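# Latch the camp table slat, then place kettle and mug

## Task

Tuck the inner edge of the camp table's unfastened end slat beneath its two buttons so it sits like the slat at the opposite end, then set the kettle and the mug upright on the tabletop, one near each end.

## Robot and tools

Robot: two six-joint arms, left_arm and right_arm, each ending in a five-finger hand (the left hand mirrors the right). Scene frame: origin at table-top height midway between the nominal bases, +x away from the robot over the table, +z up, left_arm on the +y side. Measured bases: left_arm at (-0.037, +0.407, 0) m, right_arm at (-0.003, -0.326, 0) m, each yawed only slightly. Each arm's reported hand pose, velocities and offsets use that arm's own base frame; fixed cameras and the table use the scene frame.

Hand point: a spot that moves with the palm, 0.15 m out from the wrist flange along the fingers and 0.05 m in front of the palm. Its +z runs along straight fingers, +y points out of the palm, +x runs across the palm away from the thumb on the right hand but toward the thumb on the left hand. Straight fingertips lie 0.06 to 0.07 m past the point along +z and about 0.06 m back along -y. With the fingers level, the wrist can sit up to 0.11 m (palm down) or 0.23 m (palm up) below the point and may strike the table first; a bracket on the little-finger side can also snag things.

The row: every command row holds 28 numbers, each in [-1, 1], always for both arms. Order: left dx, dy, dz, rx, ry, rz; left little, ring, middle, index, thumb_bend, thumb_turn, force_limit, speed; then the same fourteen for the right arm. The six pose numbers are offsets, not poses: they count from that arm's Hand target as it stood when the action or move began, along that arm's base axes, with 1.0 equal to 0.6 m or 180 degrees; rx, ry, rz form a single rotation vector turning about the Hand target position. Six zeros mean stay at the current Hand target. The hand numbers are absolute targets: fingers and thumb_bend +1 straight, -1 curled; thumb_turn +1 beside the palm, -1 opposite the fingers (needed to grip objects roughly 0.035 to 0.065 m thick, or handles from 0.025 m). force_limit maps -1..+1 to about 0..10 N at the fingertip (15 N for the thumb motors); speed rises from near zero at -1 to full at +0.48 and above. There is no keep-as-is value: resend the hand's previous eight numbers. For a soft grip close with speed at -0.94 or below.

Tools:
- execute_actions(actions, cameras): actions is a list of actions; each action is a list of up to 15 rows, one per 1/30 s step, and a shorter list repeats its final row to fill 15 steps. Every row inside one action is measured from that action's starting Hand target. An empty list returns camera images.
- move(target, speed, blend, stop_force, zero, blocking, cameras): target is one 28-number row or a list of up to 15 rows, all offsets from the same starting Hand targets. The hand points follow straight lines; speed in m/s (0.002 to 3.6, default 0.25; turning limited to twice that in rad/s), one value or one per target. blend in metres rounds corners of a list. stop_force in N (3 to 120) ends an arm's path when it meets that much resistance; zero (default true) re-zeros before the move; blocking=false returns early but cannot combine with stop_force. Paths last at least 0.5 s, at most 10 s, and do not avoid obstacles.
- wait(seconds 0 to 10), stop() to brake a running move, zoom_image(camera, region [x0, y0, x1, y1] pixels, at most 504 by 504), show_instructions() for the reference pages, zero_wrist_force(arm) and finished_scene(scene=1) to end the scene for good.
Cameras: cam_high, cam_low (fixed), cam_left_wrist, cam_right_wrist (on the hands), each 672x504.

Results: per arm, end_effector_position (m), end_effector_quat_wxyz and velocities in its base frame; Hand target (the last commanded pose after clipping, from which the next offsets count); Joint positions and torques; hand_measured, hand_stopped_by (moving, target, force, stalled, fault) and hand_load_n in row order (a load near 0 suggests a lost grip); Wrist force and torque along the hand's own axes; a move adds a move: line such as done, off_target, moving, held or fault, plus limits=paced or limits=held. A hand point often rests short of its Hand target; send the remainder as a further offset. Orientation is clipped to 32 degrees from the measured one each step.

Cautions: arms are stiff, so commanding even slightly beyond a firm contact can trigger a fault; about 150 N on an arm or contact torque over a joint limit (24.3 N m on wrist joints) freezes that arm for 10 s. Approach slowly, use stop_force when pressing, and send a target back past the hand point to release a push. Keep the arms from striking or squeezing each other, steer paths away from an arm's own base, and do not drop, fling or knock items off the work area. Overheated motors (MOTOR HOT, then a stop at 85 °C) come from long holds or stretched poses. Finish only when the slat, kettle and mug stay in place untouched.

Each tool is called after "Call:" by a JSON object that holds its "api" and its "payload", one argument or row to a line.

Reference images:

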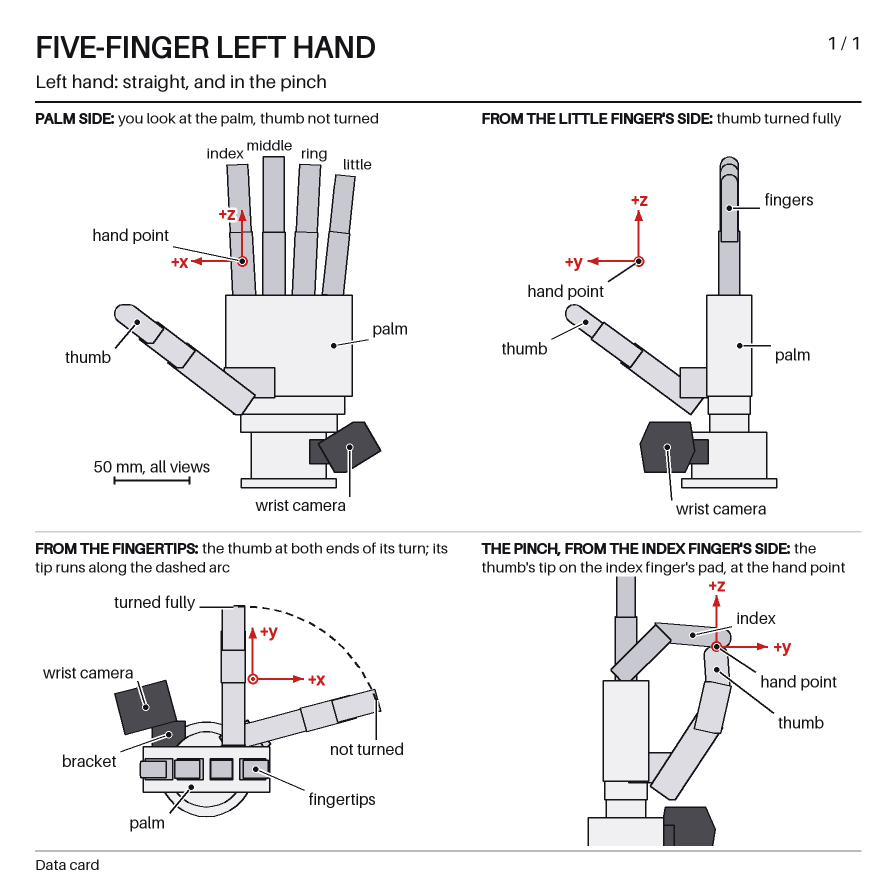

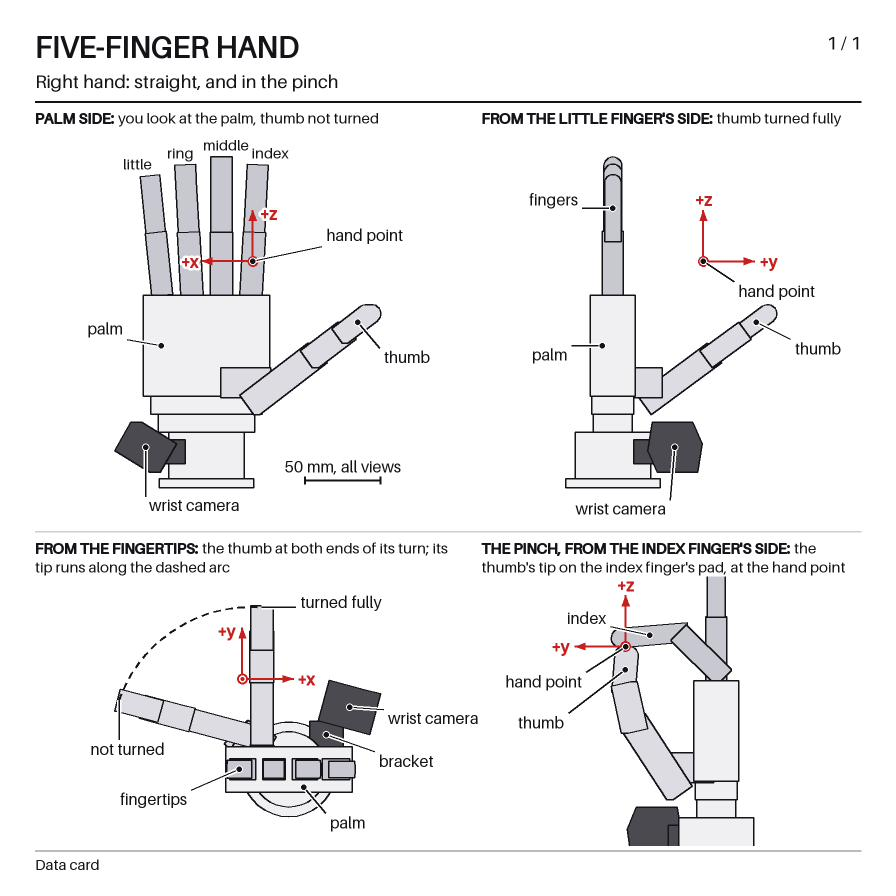

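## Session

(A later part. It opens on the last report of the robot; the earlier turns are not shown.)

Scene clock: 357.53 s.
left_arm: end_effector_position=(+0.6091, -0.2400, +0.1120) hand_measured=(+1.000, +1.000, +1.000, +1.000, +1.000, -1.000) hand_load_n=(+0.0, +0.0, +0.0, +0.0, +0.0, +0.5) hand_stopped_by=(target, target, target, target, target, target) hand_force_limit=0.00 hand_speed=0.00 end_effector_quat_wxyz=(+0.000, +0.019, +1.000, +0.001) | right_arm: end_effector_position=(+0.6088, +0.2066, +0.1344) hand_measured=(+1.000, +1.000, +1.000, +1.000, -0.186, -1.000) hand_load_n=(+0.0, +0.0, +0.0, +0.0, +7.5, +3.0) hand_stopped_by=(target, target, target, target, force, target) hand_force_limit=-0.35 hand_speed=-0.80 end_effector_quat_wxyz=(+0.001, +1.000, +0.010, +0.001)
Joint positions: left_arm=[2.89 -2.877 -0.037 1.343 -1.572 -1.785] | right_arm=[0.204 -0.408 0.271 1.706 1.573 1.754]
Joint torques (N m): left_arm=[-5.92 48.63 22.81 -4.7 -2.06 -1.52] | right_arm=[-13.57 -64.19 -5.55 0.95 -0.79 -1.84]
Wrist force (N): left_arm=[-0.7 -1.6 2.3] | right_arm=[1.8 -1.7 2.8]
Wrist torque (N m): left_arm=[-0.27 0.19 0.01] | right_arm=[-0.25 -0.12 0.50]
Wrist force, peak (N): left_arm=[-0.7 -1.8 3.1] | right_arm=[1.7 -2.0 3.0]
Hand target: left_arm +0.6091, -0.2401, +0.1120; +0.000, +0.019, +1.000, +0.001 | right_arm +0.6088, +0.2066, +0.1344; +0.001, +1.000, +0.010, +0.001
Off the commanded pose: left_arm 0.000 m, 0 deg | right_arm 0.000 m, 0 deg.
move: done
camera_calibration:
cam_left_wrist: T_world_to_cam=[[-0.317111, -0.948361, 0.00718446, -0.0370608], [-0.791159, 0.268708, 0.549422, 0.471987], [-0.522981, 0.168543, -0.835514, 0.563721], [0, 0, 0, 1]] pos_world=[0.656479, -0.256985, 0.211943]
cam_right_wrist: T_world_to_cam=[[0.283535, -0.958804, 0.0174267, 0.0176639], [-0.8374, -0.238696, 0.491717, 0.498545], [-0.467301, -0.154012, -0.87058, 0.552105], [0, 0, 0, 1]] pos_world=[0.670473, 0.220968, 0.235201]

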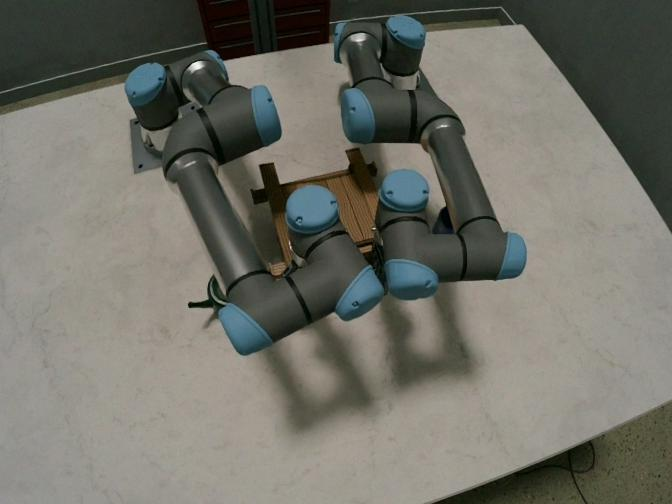

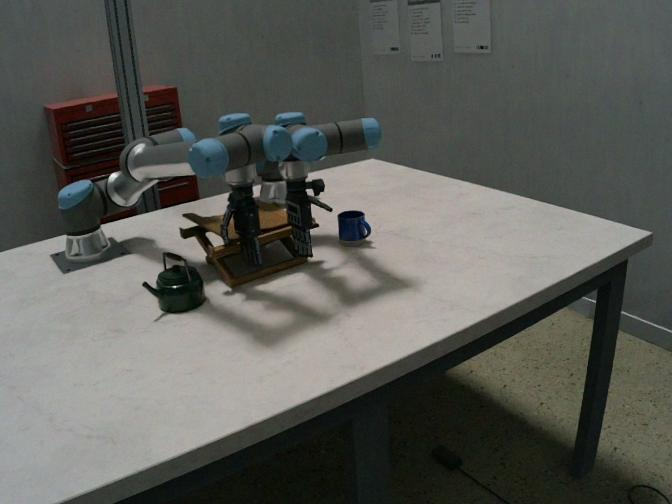

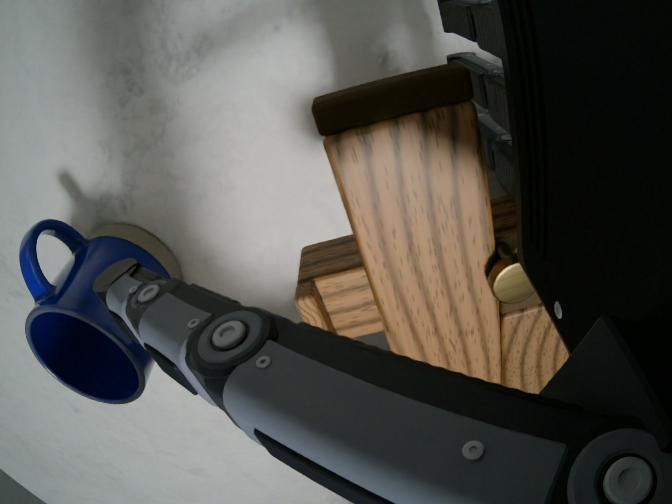

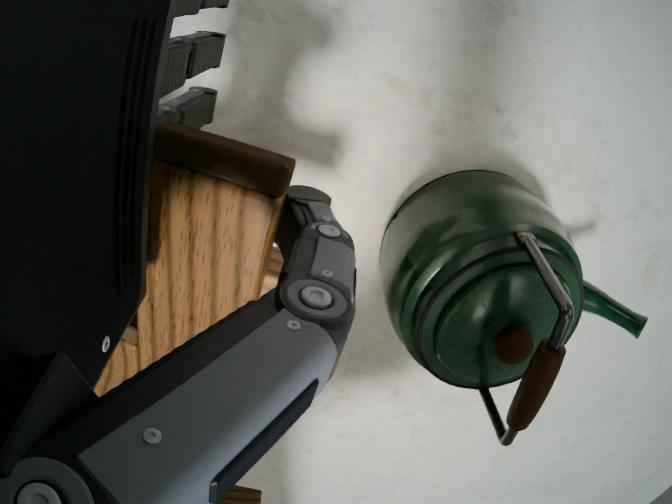

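Call:
{"api": "move", "payload": {
  "target": [0,0.006,0,0,0,0,1,1,1,1,1,-1,0,0, 0,0,0,0,0,0,1,1,1,1,-0.6,-1,-0.35,-0.8],
  "speed": 0.04,
  "stop_force": 8
}}

Call:
{"api": "move", "payload": {
  "target": [0,0,0,0,0,0,1,1,1,1,-0.6,-1,-0.35,-0.8, 0,0,0,0,0,0,1,1,1,1,-0.6,-1,-0.35,-0.8],
  "speed": 0.05,
  "cameras": ["all"]
}}

Scene clock: 362.80 s.
left_arm: end_effector_position=(+0.6091, -0.2365, +0.1120) hand_measured=(+1.000, +1.000, +1.000, +1.000, +1.000, -1.000) hand_load_n=(+0.0, +0.0, +0.0, +0.0, +0.0, +0.0) hand_stopped_by=(target, target, target, target, target, target) hand_force_limit=0.00 hand_speed=0.00 end_effector_quat_wxyz=(+0.000, +0.019, +1.000, +0.001) | right_arm: end_effector_position=(+0.6088, +0.2066, +0.1344) hand_measured=(+1.000, +1.000, +1.000, +1.000, -0.186, -1.000) hand_load_n=(+0.0, +0.0, -0.5, +0.0, +7.5, +3.0) hand_stopped_by=(target, target, target, target, force, target) hand_force_limit=-0.35 hand_speed=-0.80 end_effector_quat_wxyz=(+0.001, +1.000, +0.010, +0.001)
Joint positions: left_arm=[2.895 -2.837 -0.12 1.385 -1.572 -1.78] | right_arm=[0.204 -0.408 0.271 1.706 1.573 1.754]
Joint torques (N m): left_arm=[8.2 72.9 3.51 0.21 1.85 1.87] | right_arm=[-14.08 -64.45 -6.49 0.83 -0.66 -1.77]
Wrist force (N): left_arm=[-0.7 -1.7 2.4] | right_arm=[1.6 -1.7 3.0]
Wrist torque (N m): left_arm=[-0.30 0.19 -0.16] | right_arm=[-0.25 -0.10 0.49]
Wrist force, peak (N): left_arm=[-0.8 -1.8 2.6] | right_arm=[1.9 -1.8 3.1]
Hand target: left_arm +0.6091, -0.2365, +0.1120; +0.000, +0.019, +1.000, +0.001 | right_arm +0.6088, +0.2066, +0.1344; +0.001, +1.000, +0.010, +0.001
Off the commanded pose: left_arm 0.000 m, 0 deg | right_arm 0.000 m, 0 deg.
move: done

Scene clock: 366.80 s.
left_arm: end_effector_position=(+0.6092, -0.2364, +0.1120) hand_measured=(+1.000, +1.000, +1.000, +1.000, -0.062, -1.000) hand_load_n=(+0.0, +0.0, +0.0, +0.0, +6.0, +0.5) hand_stopped_by=(target, target, target, target, force, target) hand_force_limit=-0.35 hand_speed=-0.80 end_effector_quat_wxyz=(+0.000, +0.019, +1.000, +0.001) | right_arm: end_effector_position=(+0.6088, +0.2066, +0.1344) hand_measured=(+1.000, +1.000, +1.000, +1.000, -0.186, -1.000) hand_load_n=(+0.0, +0.0, +0.0, +0.0, +8.5, +2.5) hand_stopped_by=(target, target, target, target, force, target) hand_force_limit=-0.35 hand_speed=-0.80 end_effector_quat_wxyz=(+0.001, +1.000, +0.010, +0.001)
Joint positions: left_arm=[2.895 -2.837 -0.12 1.386 -1.572 -1.78] | right_arm=[0.204 -0.408 0.271 1.706 1.573 1.754]
Joint torques (N m): left_arm=[0.59 72.49 4.44 -0.11 1.63 1.75] | right_arm=[-9.39 -64.15 -6.09 0.9 -0.47 -1.96]
Wrist force (N): left_arm=[-1.3 4.1 1.9] | right_arm=[0.6 3.8 2.2]
Wrist torque (N m): left_arm=[-0.23 0.17 -0.26] | right_arm=[-0.18 -0.06 0.40]
Wrist force, peak (N): left_arm=[-1.6 4.7 2.0] | right_arm=[0.7 4.0 2.2]
Hand target: left_arm +0.6091, -0.2365, +0.1120; +0.000, +0.019, +1.000, +0.001 | right_arm +0.6088, +0.2066, +0.1344; +0.001, +1.000, +0.010, +0.001
Off the commanded pose: left_arm 0.000 m, 0 deg | right_arm 0.000 m, 0 deg.
move: done
camera_calibration:
cam_left_wrist: T_world_to_cam=[[-0.316984, -0.948404, 0.00709832, -0.0336598], [-0.791012, 0.268494, 0.549737, 0.470959], [-0.523278, 0.168643, -0.835308, 0.563398], [0, 0, 0, 1]] pos_world=[0.656679, -0.253386, 0.211946]
cam_right_wrist: T_world_to_cam=[[0.283535, -0.958804, 0.0174267, 0.017568], [-0.8374, -0.238696, 0.491717, 0.498522], [-0.467301, -0.154012, -0.87058, 0.55209], [0, 0, 0, 1]] pos_world=[0.670473, 0.220868, 0.235201]

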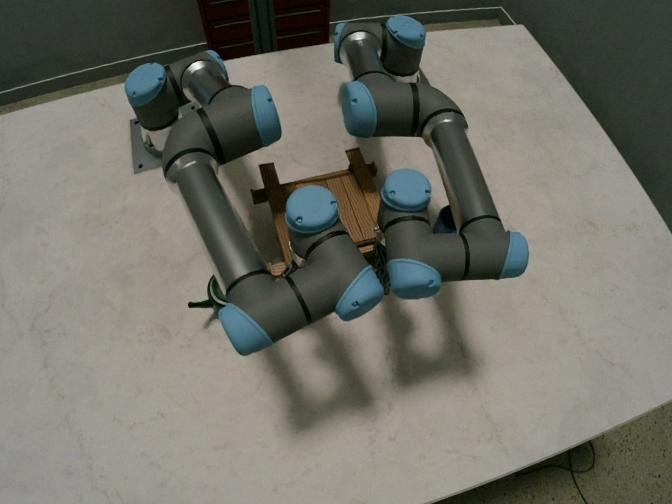

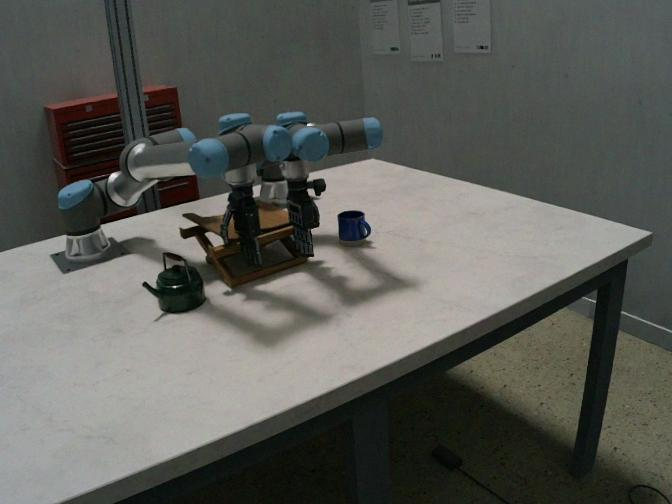

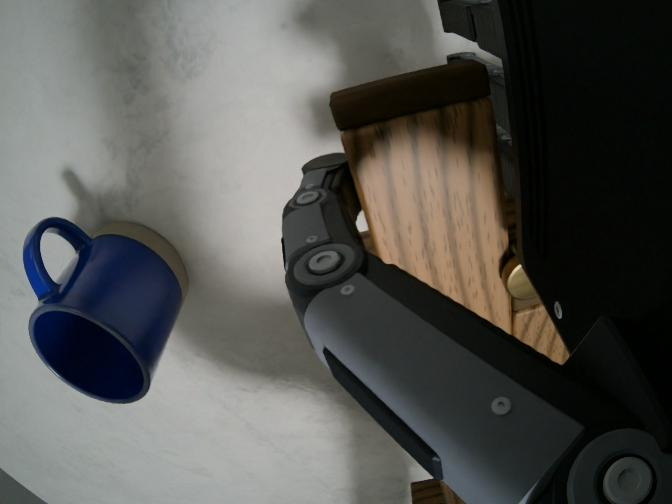

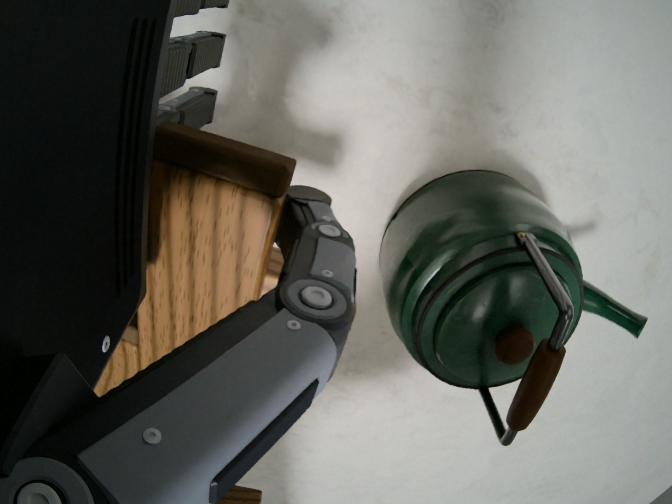

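Call:
{"api": "move", "payload": {
  "target": [0,0.0083,0,0,0,0,1,1,1,1,-0.6,-1,-0.35,-0.8, 0,0,0,0,0,0,1,1,1,1,-0.6,-1,-0.35,-0.8],
  "speed": 0.03,
  "stop_force": 10,
  "cameras": ["cam_left_wrist"]
}}

Scene clock: 376.50 s.
left_arm: end_effector_position=(+0.6091, -0.2315, +0.1120) hand_measured=(+1.000, +1.000, +1.000, +1.000, -0.064, -1.000) hand_load_n=(+0.5, +0.0, +0.0, +0.5, +0.0, +0.0) hand_stopped_by=(target, target, target, target, force, target) hand_force_limit=-0.35 hand_speed=-0.80 end_effector_quat_wxyz=(+0.000, +0.019, +1.000, +0.001) | right_arm: end_effector_position=(+0.6088, +0.2066, +0.1344) hand_measured=(+1.000, +1.000, +1.000, +1.000, -0.186, -1.000) hand_load_n=(+0.0, +0.0, +0.0, +0.0, +8.0, +2.5) hand_stopped_by=(target, target, target, target, force, target) hand_force_limit=-0.35 hand_speed=-0.80 end_effector_quat_wxyz=(+0.001, +1.000, +0.010, +0.001)
Joint positions: left_arm=[2.902 -2.804 -0.186 1.419 -1.572 -1.773] | right_arm=[0.204 -0.408 0.271 1.706 1.573 1.754]
Joint torques (N m): left_arm=[7.66 72.86 5.31 0.03 1.69 1.93] | right_arm=[10.53 -55.34 -6.63 0.72 -0.64 -1.75]
Wrist force (N): left_arm=[-0.7 -1.6 2.5] | right_arm=[2.1 0.2 2.3]
Wrist torque (N m): left_arm=[-0.30 0.19 -0.15] | right_arm=[-0.20 -0.10 0.47]
Wrist force, peak (N): left_arm=[-1.2 4.5 2.1] | right_arm=[1.0 4.0 2.3]
Hand target: left_arm +0.6091, -0.2315, +0.1120; +0.000, +0.019, +1.000, +0.001 | right_arm +0.6088, +0.2066, +0.1344; +0.001, +1.000, +0.010, +0.001
Off the commanded pose: left_arm 0.000 m, 0 deg | right_arm 0.000 m, 0 deg.
move: done
camera_calibration:
cam_left_wrist: T_world_to_cam=[[-0.316969, -0.948409, 0.00712477, -0.0290299], [-0.790971, 0.268481, 0.549803, 0.469599], [-0.523351, 0.168635, -0.835264, 0.562608], [0, 0, 0, 1]] pos_world=[0.656679, -0.248486, 0.211947]
Images, in order (width x height): cam_left_wrist 672x504.

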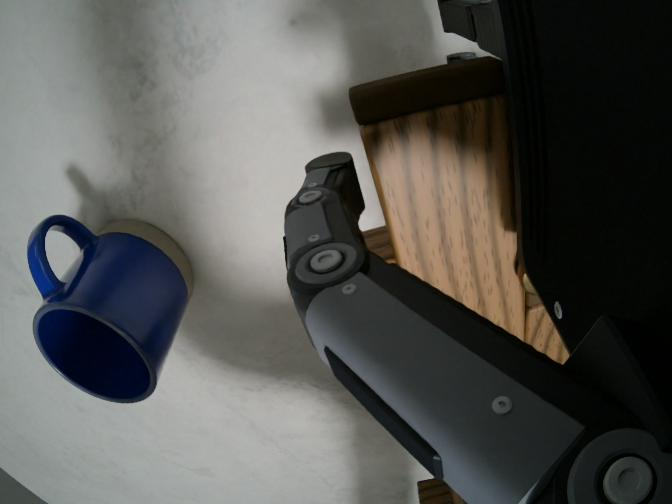

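Call:
{"api": "move", "payload": {
  "target": [0,0.0133,0,0,0,0,1,1,1,1,-0.6,-1,-0.35,-0.8, 0,0,0,0,0,0,1,1,1,1,-0.6,-1,-0.35,-0.8],
  "speed": 0.015,
  "stop_force": 4,
  "cameras": ["cam_left_wrist"]
}}

Scene clock: 381.07 s.
left_arm: end_effector_position=(+0.6092, -0.2297, +0.1120) hand_measured=(+1.000, +1.000, +1.000, +1.000, -0.064, -1.000) hand_load_n=(+0.0, +0.0, +0.0, +0.0, +0.0, +0.0) hand_stopped_by=(target, target, target, target, force, target) hand_force_limit=-0.35 hand_speed=-0.80 end_effector_quat_wxyz=(+0.000, +0.019, +1.000, +0.001) | right_arm: end_effector_position=(+0.6088, +0.2066, +0.1344) hand_measured=(+1.000, +1.000, +1.000, +1.000, -0.186, -1.000) hand_load_n=(+0.0, +0.0, +0.0, +0.0, +7.5, +2.5) hand_stopped_by=(target, target, target, target, force, target) hand_force_limit=-0.35 hand_speed=-0.80 end_effector_quat_wxyz=(+0.001, +1.000, +0.010, +0.001)
Joint positions: left_arm=[2.904 -2.796 -0.202 1.427 -1.572 -1.771] | right_arm=[0.204 -0.408 0.271 1.706 1.573 1.754]
Joint torques (N m): left_arm=[-4.48 46.82 24.36 -4.88 -0.17 -1.49] | right_arm=[7.45 -48.28 -5.22 3.01 1.65 -1.81]
Wrist force (N): left_arm=[-0.7 -4.6 2.1] | right_arm=[1.6 -3.3 2.8]
Wrist torque (N m): left_arm=[-0.28 0.17 -0.14] | right_arm=[-0.23 -0.05 0.46]
Wrist force, peak (N): left_arm=[-0.2 -7.0 2.6] | right_arm=[2.8 -4.6 2.7]
Hand target: left_arm +0.6092, -0.2297, +0.1120; +0.000, +0.019, +1.000, +0.001 (not the last commanded pose) | right_arm +0.6088, +0.2066, +0.1344; +0.001, +1.000, +0.010, +0.001
Off the commanded pose: left_arm 0.006 m, 0 deg | right_arm 0.000 m, 0 deg.
move: contact (left_arm)
camera_calibration:
cam_left_wrist: T_world_to_cam=[[-0.316891, -0.948435, 0.00718643, -0.027299], [-0.7908, 0.26839, 0.550093, 0.468891], [-0.523656, 0.168636, -0.835072, 0.56245], [0, 0, 0, 1]] pos_world=[0.656679, -0.246587, 0.211949]
Images, in order (width x height): cam_left_wrist 672x504.

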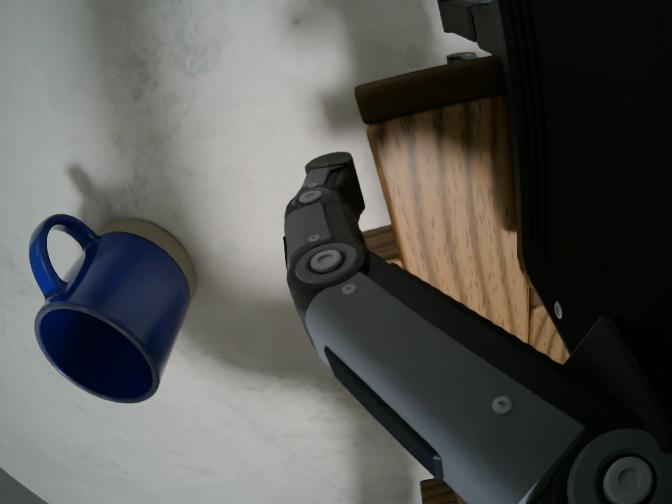

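Call:
{"api": "move", "payload": {
  "target": [0,0,0,0,0,0,1,1,1,1,-0.65,-1,-0.35,-0.8, 0,0,0,0,0,0,1,1,1,1,-0.6,-1,-0.35,-0.8],
  "speed": 0.05,
  "cameras": ["cam_left_wrist","cam_right_wrist","cam_low"]
}}

Scene clock: 384.57 s.
left_arm: end_effector_position=(+0.6092, -0.2297, +0.1120) hand_measured=(+1.000, +1.000, +1.000, +1.000, -0.174, -1.000) hand_load_n=(+0.0, +0.0, +0.0, +0.0, +4.5, +1.0) hand_stopped_by=(target, target, target, target, force, target) hand_force_limit=-0.35 hand_speed=-0.80 end_effector_quat_wxyz=(+0.000, +0.019, +1.000, +0.001) | right_arm: end_effector_position=(+0.6088, +0.2066, +0.1344) hand_measured=(+1.000, +1.000, +1.000, +1.000, -0.186, -1.000) hand_load_n=(+0.0, +0.0, +0.0, +0.0, +7.0, +2.5) hand_stopped_by=(target, target, target, target, force, target) hand_force_limit=-0.35 hand_speed=-0.80 end_effector_quat_wxyz=(+0.001, +1.000, +0.010, +0.001)
Joint positions: left_arm=[2.904 -2.797 -0.202 1.427 -1.572 -1.771] | right_arm=[0.204 -0.408 0.271 1.706 1.573 1.754]
Joint torques (N m): left_arm=[-4.52 46.27 24.01 -4.81 -0.25 -1.39] | right_arm=[-2.34 -46.46 -5.37 4.43 1.56 -1.61]
Wrist force (N): left_arm=[-1.1 -4.1 2.2] | right_arm=[1.1 -3.1 2.9]
Wrist torque (N m): left_arm=[-0.33 0.17 -0.23] | right_arm=[-0.28 -0.08 0.42]
Wrist force, peak (N): left_arm=[-0.5 -5.0 2.5] | right_arm=[1.8 -3.8 3.0]
Hand target: left_arm +0.6092, -0.2297, +0.1120; +0.000, +0.019, +1.000, +0.001 | right_arm +0.6088, +0.2066, +0.1344; +0.001, +1.000, +0.010, +0.001
Off the commanded pose: left_arm 0.000 m, 0 deg | right_arm 0.000 m, 0 deg.
move: done
camera_calibration:
cam_left_wrist: T_world_to_cam=[[-0.316891, -0.948435, 0.00718643, -0.027299], [-0.7908, 0.26839, 0.550093, 0.468891], [-0.523656, 0.168636, -0.835072, 0.56245], [0, 0, 0, 1]] pos_world=[0.656679, -0.246587, 0.211949]
cam_right_wrist: T_world_to_cam=[[0.283535, -0.958804, 0.0174267, 0.0176639], [-0.8374, -0.238696, 0.491717, 0.498545], [-0.467301, -0.154012, -0.87058, 0.552105], [0, 0, 0, 1]] pos_world=[0.670473, 0.220968, 0.235201]
Images, in order (width x height): cam_low 672x504, cam_left_wrist 672x504, cam_right_wrist 672x504.

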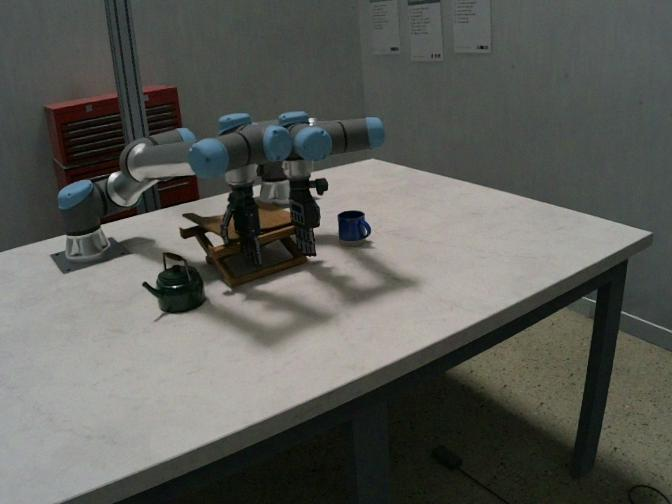

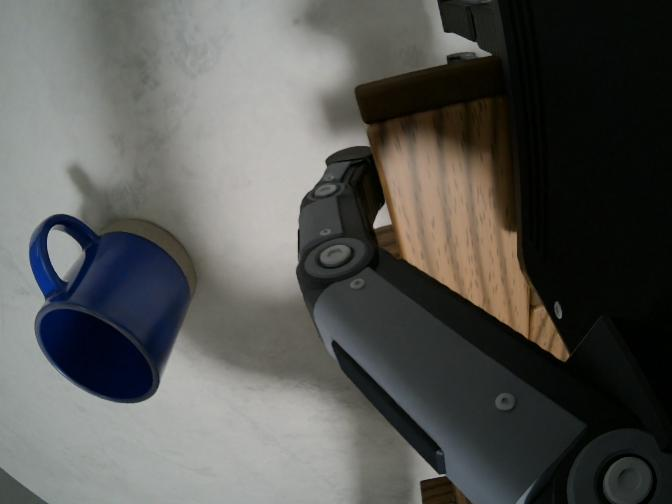

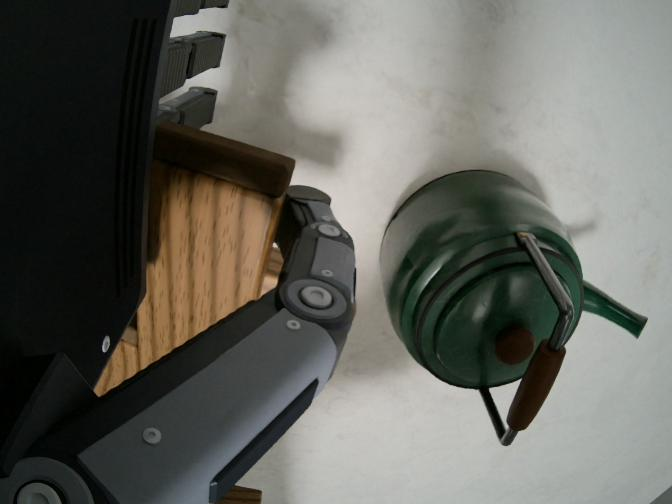

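Call:
{"api": "move", "payload": {
  "target": [0,0,0,0,0,0,1,1,1,1,-0.65,-1,-0.35,-0.8, 0,-0.0117,0,0,0,0,1,1,1,1,-0.6,-1,-0.35,-0.8],
  "speed": 0.02,
  "stop_force": 20,
  "cameras": ["all"]
}}

Scene clock: 391.63 s.
left_arm: end_effector_position=(+0.6092, -0.2297, +0.1120) hand_measured=(+1.000, +1.000, +1.000, +1.000, -0.174, -1.000) hand_load_n=(+0.0, +0.0, +0.0, +0.0, +4.5, +0.5) hand_stopped_by=(target, target, target, target, force, target) hand_force_limit=-0.35 hand_speed=-0.80 end_effector_quat_wxyz=(+0.000, +0.019, +1.000, +0.001) | right_arm: end_effector_position=(+0.6088, +0.1996, +0.1344) hand_measured=(+1.000, +1.000, +1.000, +1.000, -0.184, -1.000) hand_load_n=(+0.0, +0.0, +0.0, +0.0, +9.5, +3.5) hand_stopped_by=(target, target, target, target, force, target) hand_force_limit=-0.35 hand_speed=-0.80 end_effector_quat_wxyz=(+0.001, +1.000, +0.010, +0.001)
Joint positions: left_arm=[2.904 -2.797 -0.202 1.427 -1.572 -1.771] | right_arm=[0.193 -0.43 0.316 1.684 1.573 1.744]
Joint torques (N m): left_arm=[-2.14 48.6 23.54 -4.79 -0.23 0.18] | right_arm=[-17.77 -63.82 -6.48 0.72 0.4 -2.49]
Wrist force (N): left_arm=[-1.2 -6.5 2.5] | right_arm=[0.9 -6.2 2.6]
Wrist torque (N m): left_arm=[-0.36 0.18 -0.23] | right_arm=[-0.27 -0.12 0.54]
Wrist force, peak (N): left_arm=[-1.5 -6.8 2.7] | right_arm=[0.9 -6.5 2.4]
Hand target: left_arm +0.6092, -0.2297, +0.1120; +0.000, +0.019, +1.000, +0.001 | right_arm +0.6088, +0.1996, +0.1344; +0.001, +1.000, +0.010, +0.001
Off the commanded pose: left_arm 0.000 m, 0 deg | right_arm 0.000 m, 0 deg.
move: done
camera_calibration:
cam_left_wrist: T_world_to_cam=[[-0.316891, -0.948435, 0.00718643, -0.027299], [-0.7908, 0.26839, 0.550093, 0.468891], [-0.523656, 0.168636, -0.835072, 0.56245], [0, 0, 0, 1]] pos_world=[0.656679, -0.246587, 0.211949]
cam_right_wrist: T_world_to_cam=[[0.283535, -0.958804, 0.0174267, 0.0108564], [-0.8374, -0.238696, 0.491717, 0.496851], [-0.467301, -0.154012, -0.87058, 0.551012], [0, 0, 0, 1]] pos_world=[0.670473, 0.213868, 0.235201]

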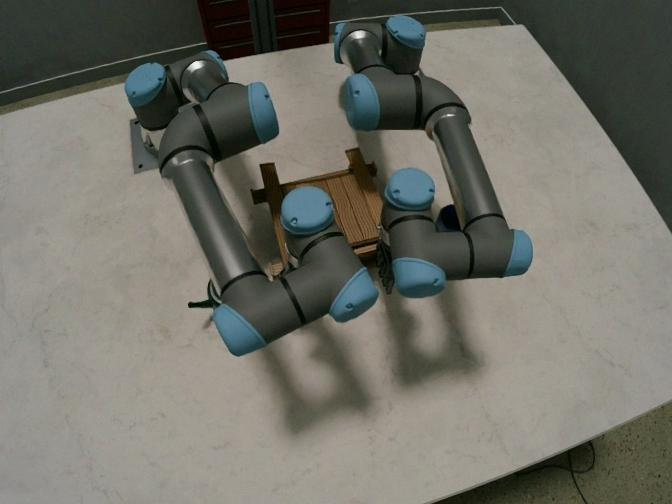

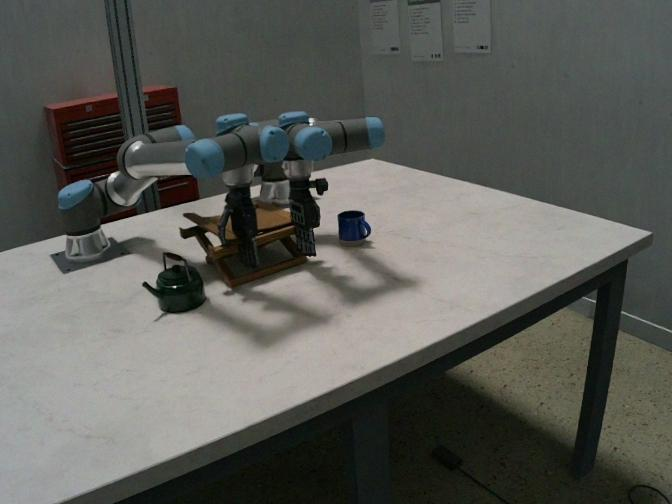

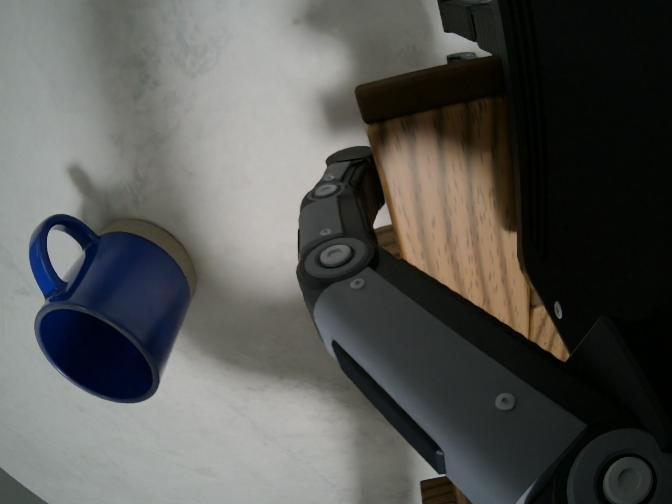

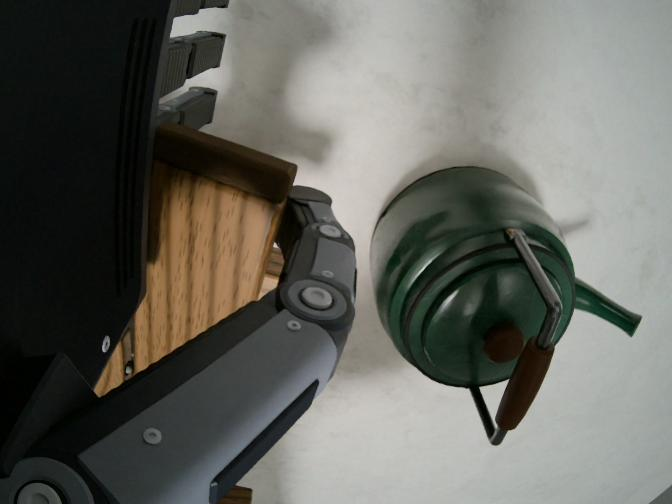

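Call:
{"api": "zoom_image", "payload": {
  "camera": "cam_right_wrist",
  "region": [80, 120, 340, 420]
}}

Call:
{"api": "zoom_image", "payload": {
  "camera": "cam_low",
  "region": [170, 180, 330, 300]
}}

Scaled by 1.680 from the camera's 672x504 image, which has a finer 960x720 frame.

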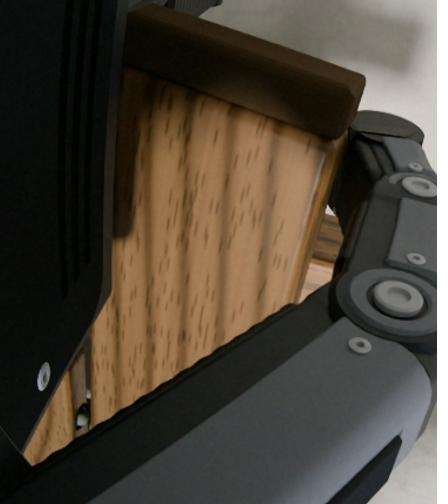

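Scaled by 3.150 from the camera's 672x504 image, which has a finer 960x720 frame.

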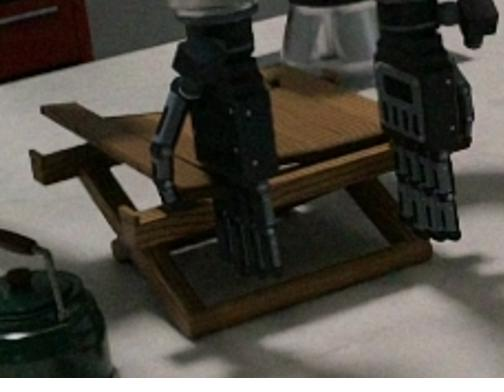

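Call:
{"api": "move", "payload": {
  "target": [0,0,0,0,0,0,1,1,1,1,-0.65,-1,-0.35,-0.8, 0,-0.0083,0,0,0,0,1,1,1,1,-0.6,-1,-0.35,-0.8],
  "speed": 0.02,
  "stop_force": 20,
  "cameras": ["all"]
}}

Call:
{"api": "zoom_image", "payload": {
  "camera": "cam_right_wrist",
  "region": [80, 120, 340, 420]
}}

Call:
{"api": "zoom_image", "payload": {
  "camera": "cam_high",
  "region": [230, 130, 430, 310]
}}

Scene clock: 398.57 s.
left_arm: end_effector_position=(+0.6092, -0.2297, +0.1120) hand_measured=(+1.000, +1.000, +1.000, +1.000, -0.174, -1.000) hand_load_n=(+0.0, +0.0, +0.0, +0.0, +4.0, +0.5) hand_stopped_by=(target, target, target, target, force, target) hand_force_limit=-0.35 hand_speed=-0.80 end_effector_quat_wxyz=(+0.000, +0.019, +1.000, +0.001) | right_arm: end_effector_position=(+0.6088, +0.1946, +0.1344) hand_measured=(+1.000, +1.000, +1.000, +1.000, -0.184, -1.000) hand_load_n=(+0.0, +0.0, +0.0, +0.5, +10.5, +4.5) hand_stopped_by=(target, target, target, target, force, target) hand_force_limit=-0.35 hand_speed=-0.80 end_effector_quat_wxyz=(+0.001, +1.000, +0.010, +0.001)
Joint positions: left_arm=[2.904 -2.797 -0.202 1.427 -1.572 -1.771] | right_arm=[0.186 -0.444 0.343 1.671 1.573 1.737]
Joint torques (N m): left_arm=[2.17 54.85 23.51 -4.5 -0.4 1.76] | right_arm=[-17.25 -63.08 -6.39 0.58 0.75 -2.37]
Wrist force (N): left_arm=[-0.5 -7.0 2.8] | right_arm=[1.0 -6.7 2.6]
Wrist torque (N m): left_arm=[-0.39 0.19 -0.14] | right_arm=[-0.26 -0.16 0.65]
Wrist force, peak (N): left_arm=[-0.5 -7.2 2.5] | right_arm=[0.5 -6.8 2.7]
Hand target: left_arm +0.6092, -0.2297, +0.1120; +0.000, +0.019, +1.000, +0.001 | right_arm +0.6088, +0.1946, +0.1344; +0.001, +1.000, +0.010, +0.001
Off the commanded pose: left_arm 0.000 m, 0 deg | right_arm 0.000 m, 0 deg.
move: done
camera_calibration:
cam_left_wrist: T_world_to_cam=[[-0.316891, -0.948435, 0.00718643, -0.027299], [-0.7908, 0.26839, 0.550093, 0.468891], [-0.523656, 0.168636, -0.835072, 0.56245], [0, 0, 0, 1]] pos_world=[0.656679, -0.246587, 0.211949]
cam_right_wrist: T_world_to_cam=[[0.283535, -0.958804, 0.0174267, 0.00615823], [-0.8374, -0.238696, 0.491717, 0.495681], [-0.467301, -0.154012, -0.87058, 0.550257], [0, 0, 0, 1]] pos_world=[0.670473, 0.208968, 0.235201]

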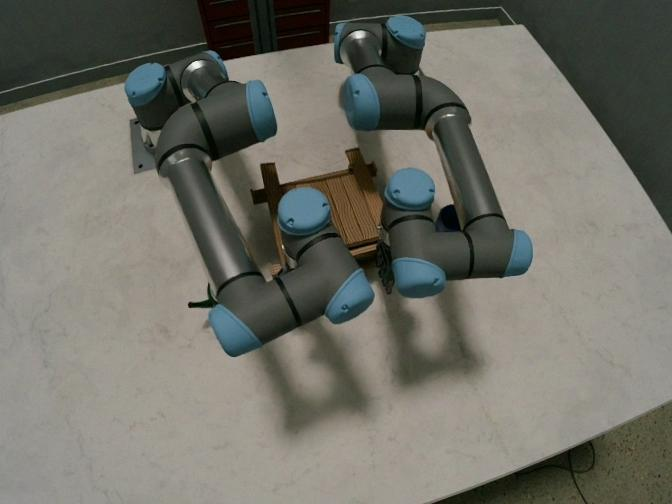

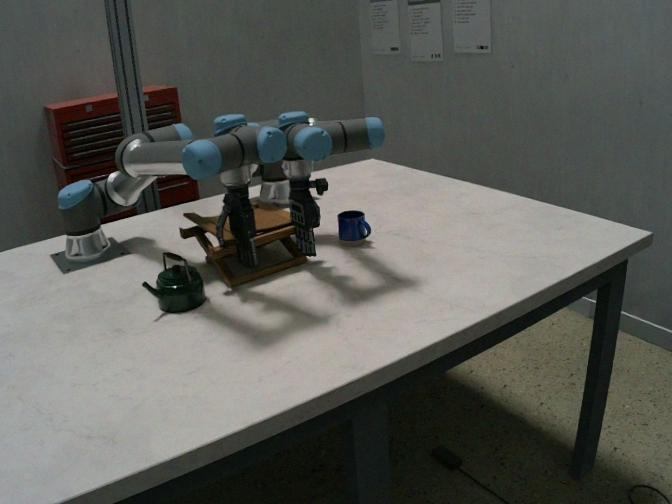

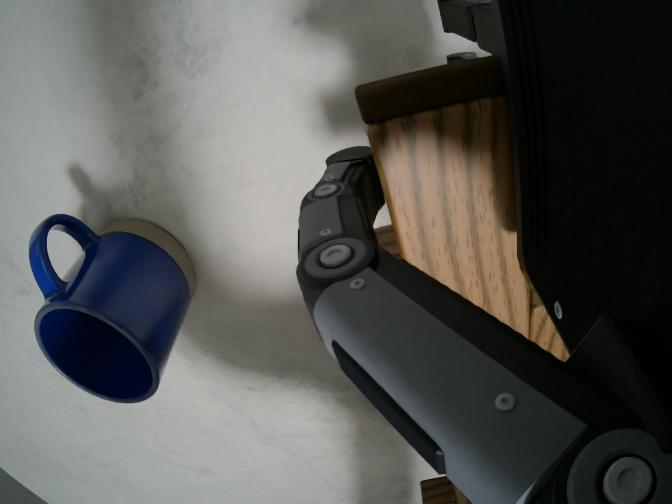

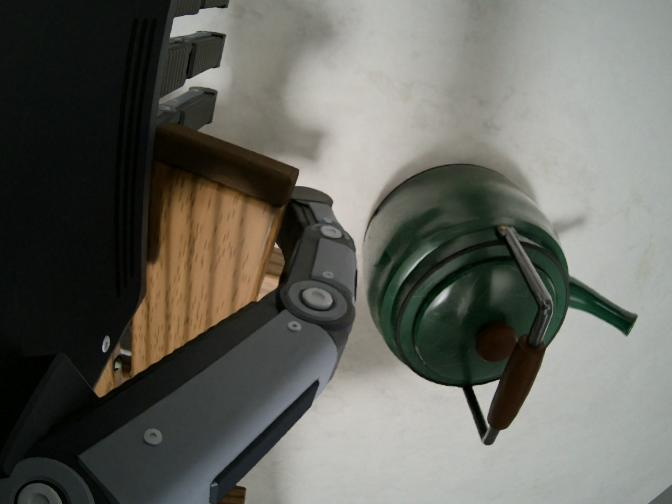

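Scaled by 1.680 from the camera's 672x504 image, which has a finer 960x720 frame.

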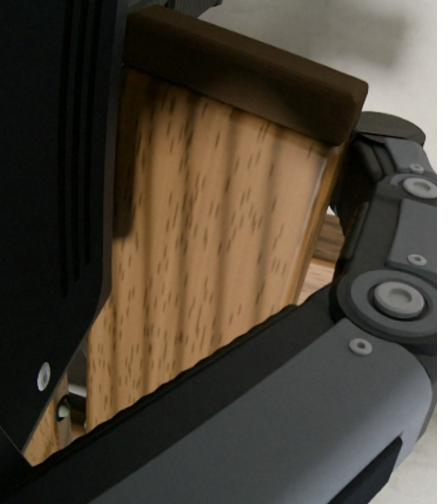

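Scaled by 2.520 from the camera's 672x504 image, which has a finer 960x720 frame.

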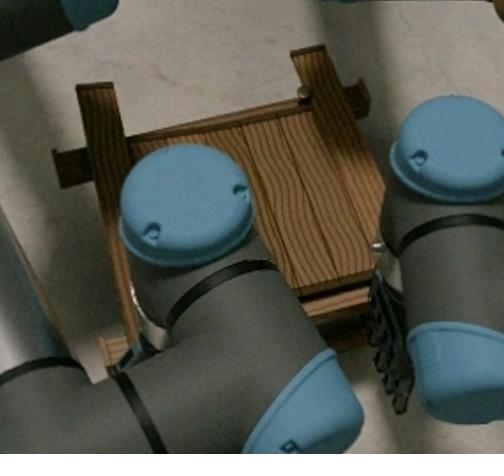

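Call:
{"api": "move", "payload": {
  "target": [0,0,0,0,0,0,1,1,1,1,-0.65,-1,-0.35,-0.8, 0,-0.01,0,0,0,0,1,1,1,1,-0.6,-1,-0.35,-0.8],
  "speed": 0.02,
  "stop_force": 20,
  "cameras": ["cam_high","cam_low","cam_right_wrist"]
}}

Call:
{"api": "zoom_image", "payload": {
  "camera": "cam_right_wrist",
  "region": [80, 120, 340, 420]
}}

Call:
{"api": "zoom_image", "payload": {
  "camera": "cam_high",
  "region": [230, 130, 430, 310]
}}

Call:
{"api": "zoom_image", "payload": {
  "camera": "cam_low",
  "region": [170, 190, 330, 290]
}}

Scene clock: 409.17 s.
left_arm: end_effector_position=(+0.6092, -0.2297, +0.1120) hand_measured=(+1.000, +1.000, +1.000, +1.000, -0.174, -1.000) hand_load_n=(+0.0, +0.0, +0.0, +0.0, +4.5, +1.5) hand_stopped_by=(target, target, target, target, force, target) hand_force_limit=-0.35 hand_speed=-0.80 end_effector_quat_wxyz=(+0.000, +0.019, +1.000, +0.001) | right_arm: end_effector_position=(+0.6088, +0.1886, +0.1344) hand_measured=(+1.000, +1.000, +1.000, +1.000, -0.184, -1.000) hand_load_n=(+0.0, +0.0, +0.0, +0.5, +12.5, +7.0) hand_stopped_by=(target, target, target, target, force, target) hand_force_limit=-0.35 hand_speed=-0.80 end_effector_quat_wxyz=(+0.001, +1.000, +0.010, +0.001)
Joint positions: left_arm=[2.904 -2.797 -0.202 1.427 -1.572 -1.771] | right_arm=[0.177 -0.459 0.373 1.656 1.573 1.728]
Joint torques (N m): left_arm=[7.21 60.65 23.95 -4.41 -0.41 1.73] | right_arm=[-16.9 -62.82 -5.4 0.7 1.04 -2.92]
Wrist force (N): left_arm=[0.1 -7.6 2.4] | right_arm=[2.2 -7.6 2.5]
Wrist torque (N m): left_arm=[-0.34 0.17 -0.18] | right_arm=[-0.25 -0.16 0.93]
Wrist force, peak (N): left_arm=[0.1 -8.1 2.5] | right_arm=[2.5 -7.7 2.5]
Hand target: left_arm +0.6092, -0.2297, +0.1120; +0.000, +0.019, +1.000, +0.001 | right_arm +0.6088, +0.1886, +0.1344; +0.001, +1.000, +0.010, +0.001
Off the commanded pose: left_arm 0.000 m, 0 deg | right_arm 0.000 m, 0 deg.
move: done
camera_calibration:
cam_right_wrist: T_world_to_cam=[[0.283535, -0.958804, 0.0174267, 0.000405405], [-0.8374, -0.238696, 0.491717, 0.494249], [-0.467301, -0.154012, -0.87058, 0.549333], [0, 0, 0, 1]] pos_world=[0.670473, 0.202968, 0.235201]
Images, in order (width x height): cam_high 672x504, cam_low 672x504, cam_right_wrist 672x504.

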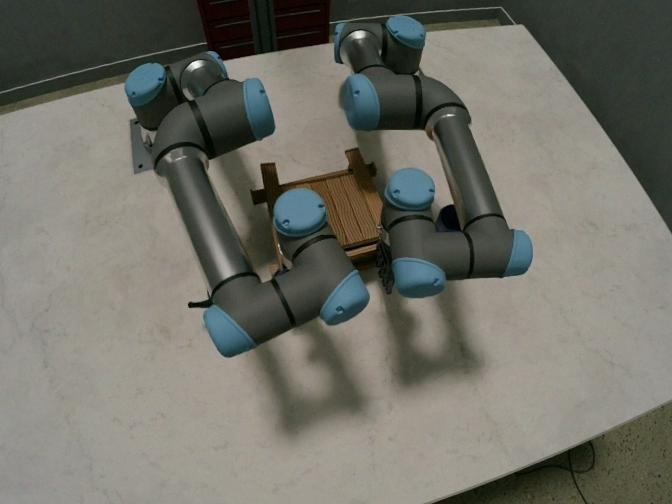

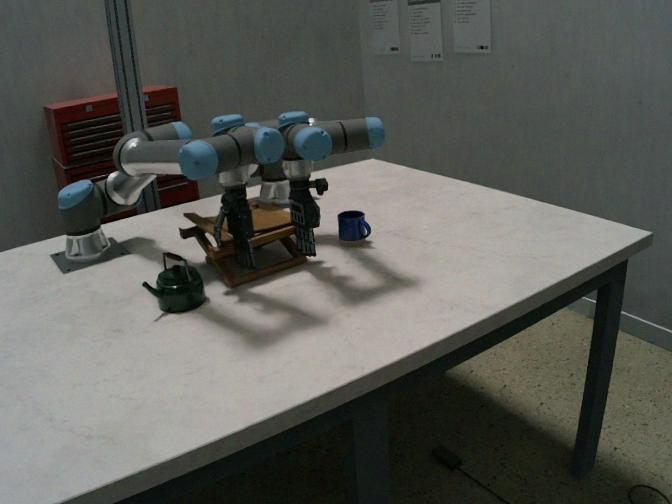

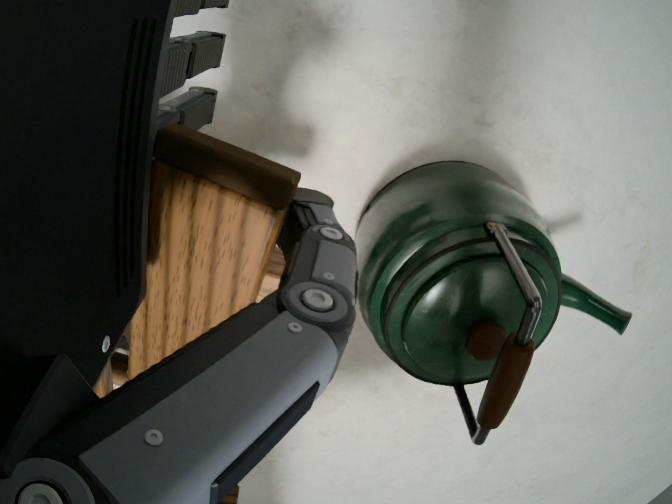

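Scaled by 1.680 from the camera's 672x504 image, which has a finer 960x720 frame.

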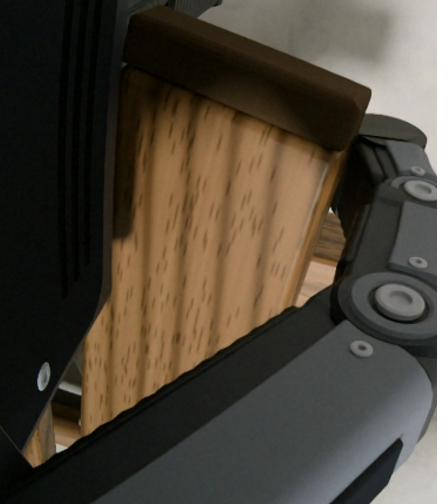

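Scaled by 2.520 from the camera's 672x504 image, which has a finer 960x720 frame.

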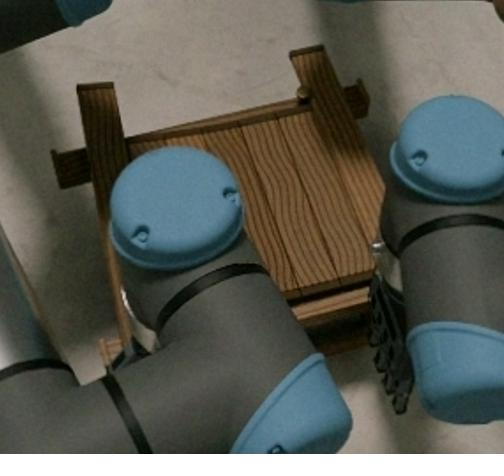

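Scaled by 3.150 from the camera's 672x504 image, which has a finer 960x720 frame.

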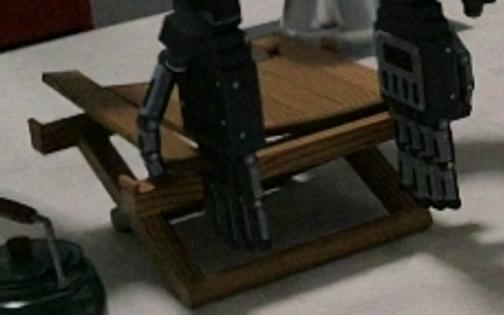

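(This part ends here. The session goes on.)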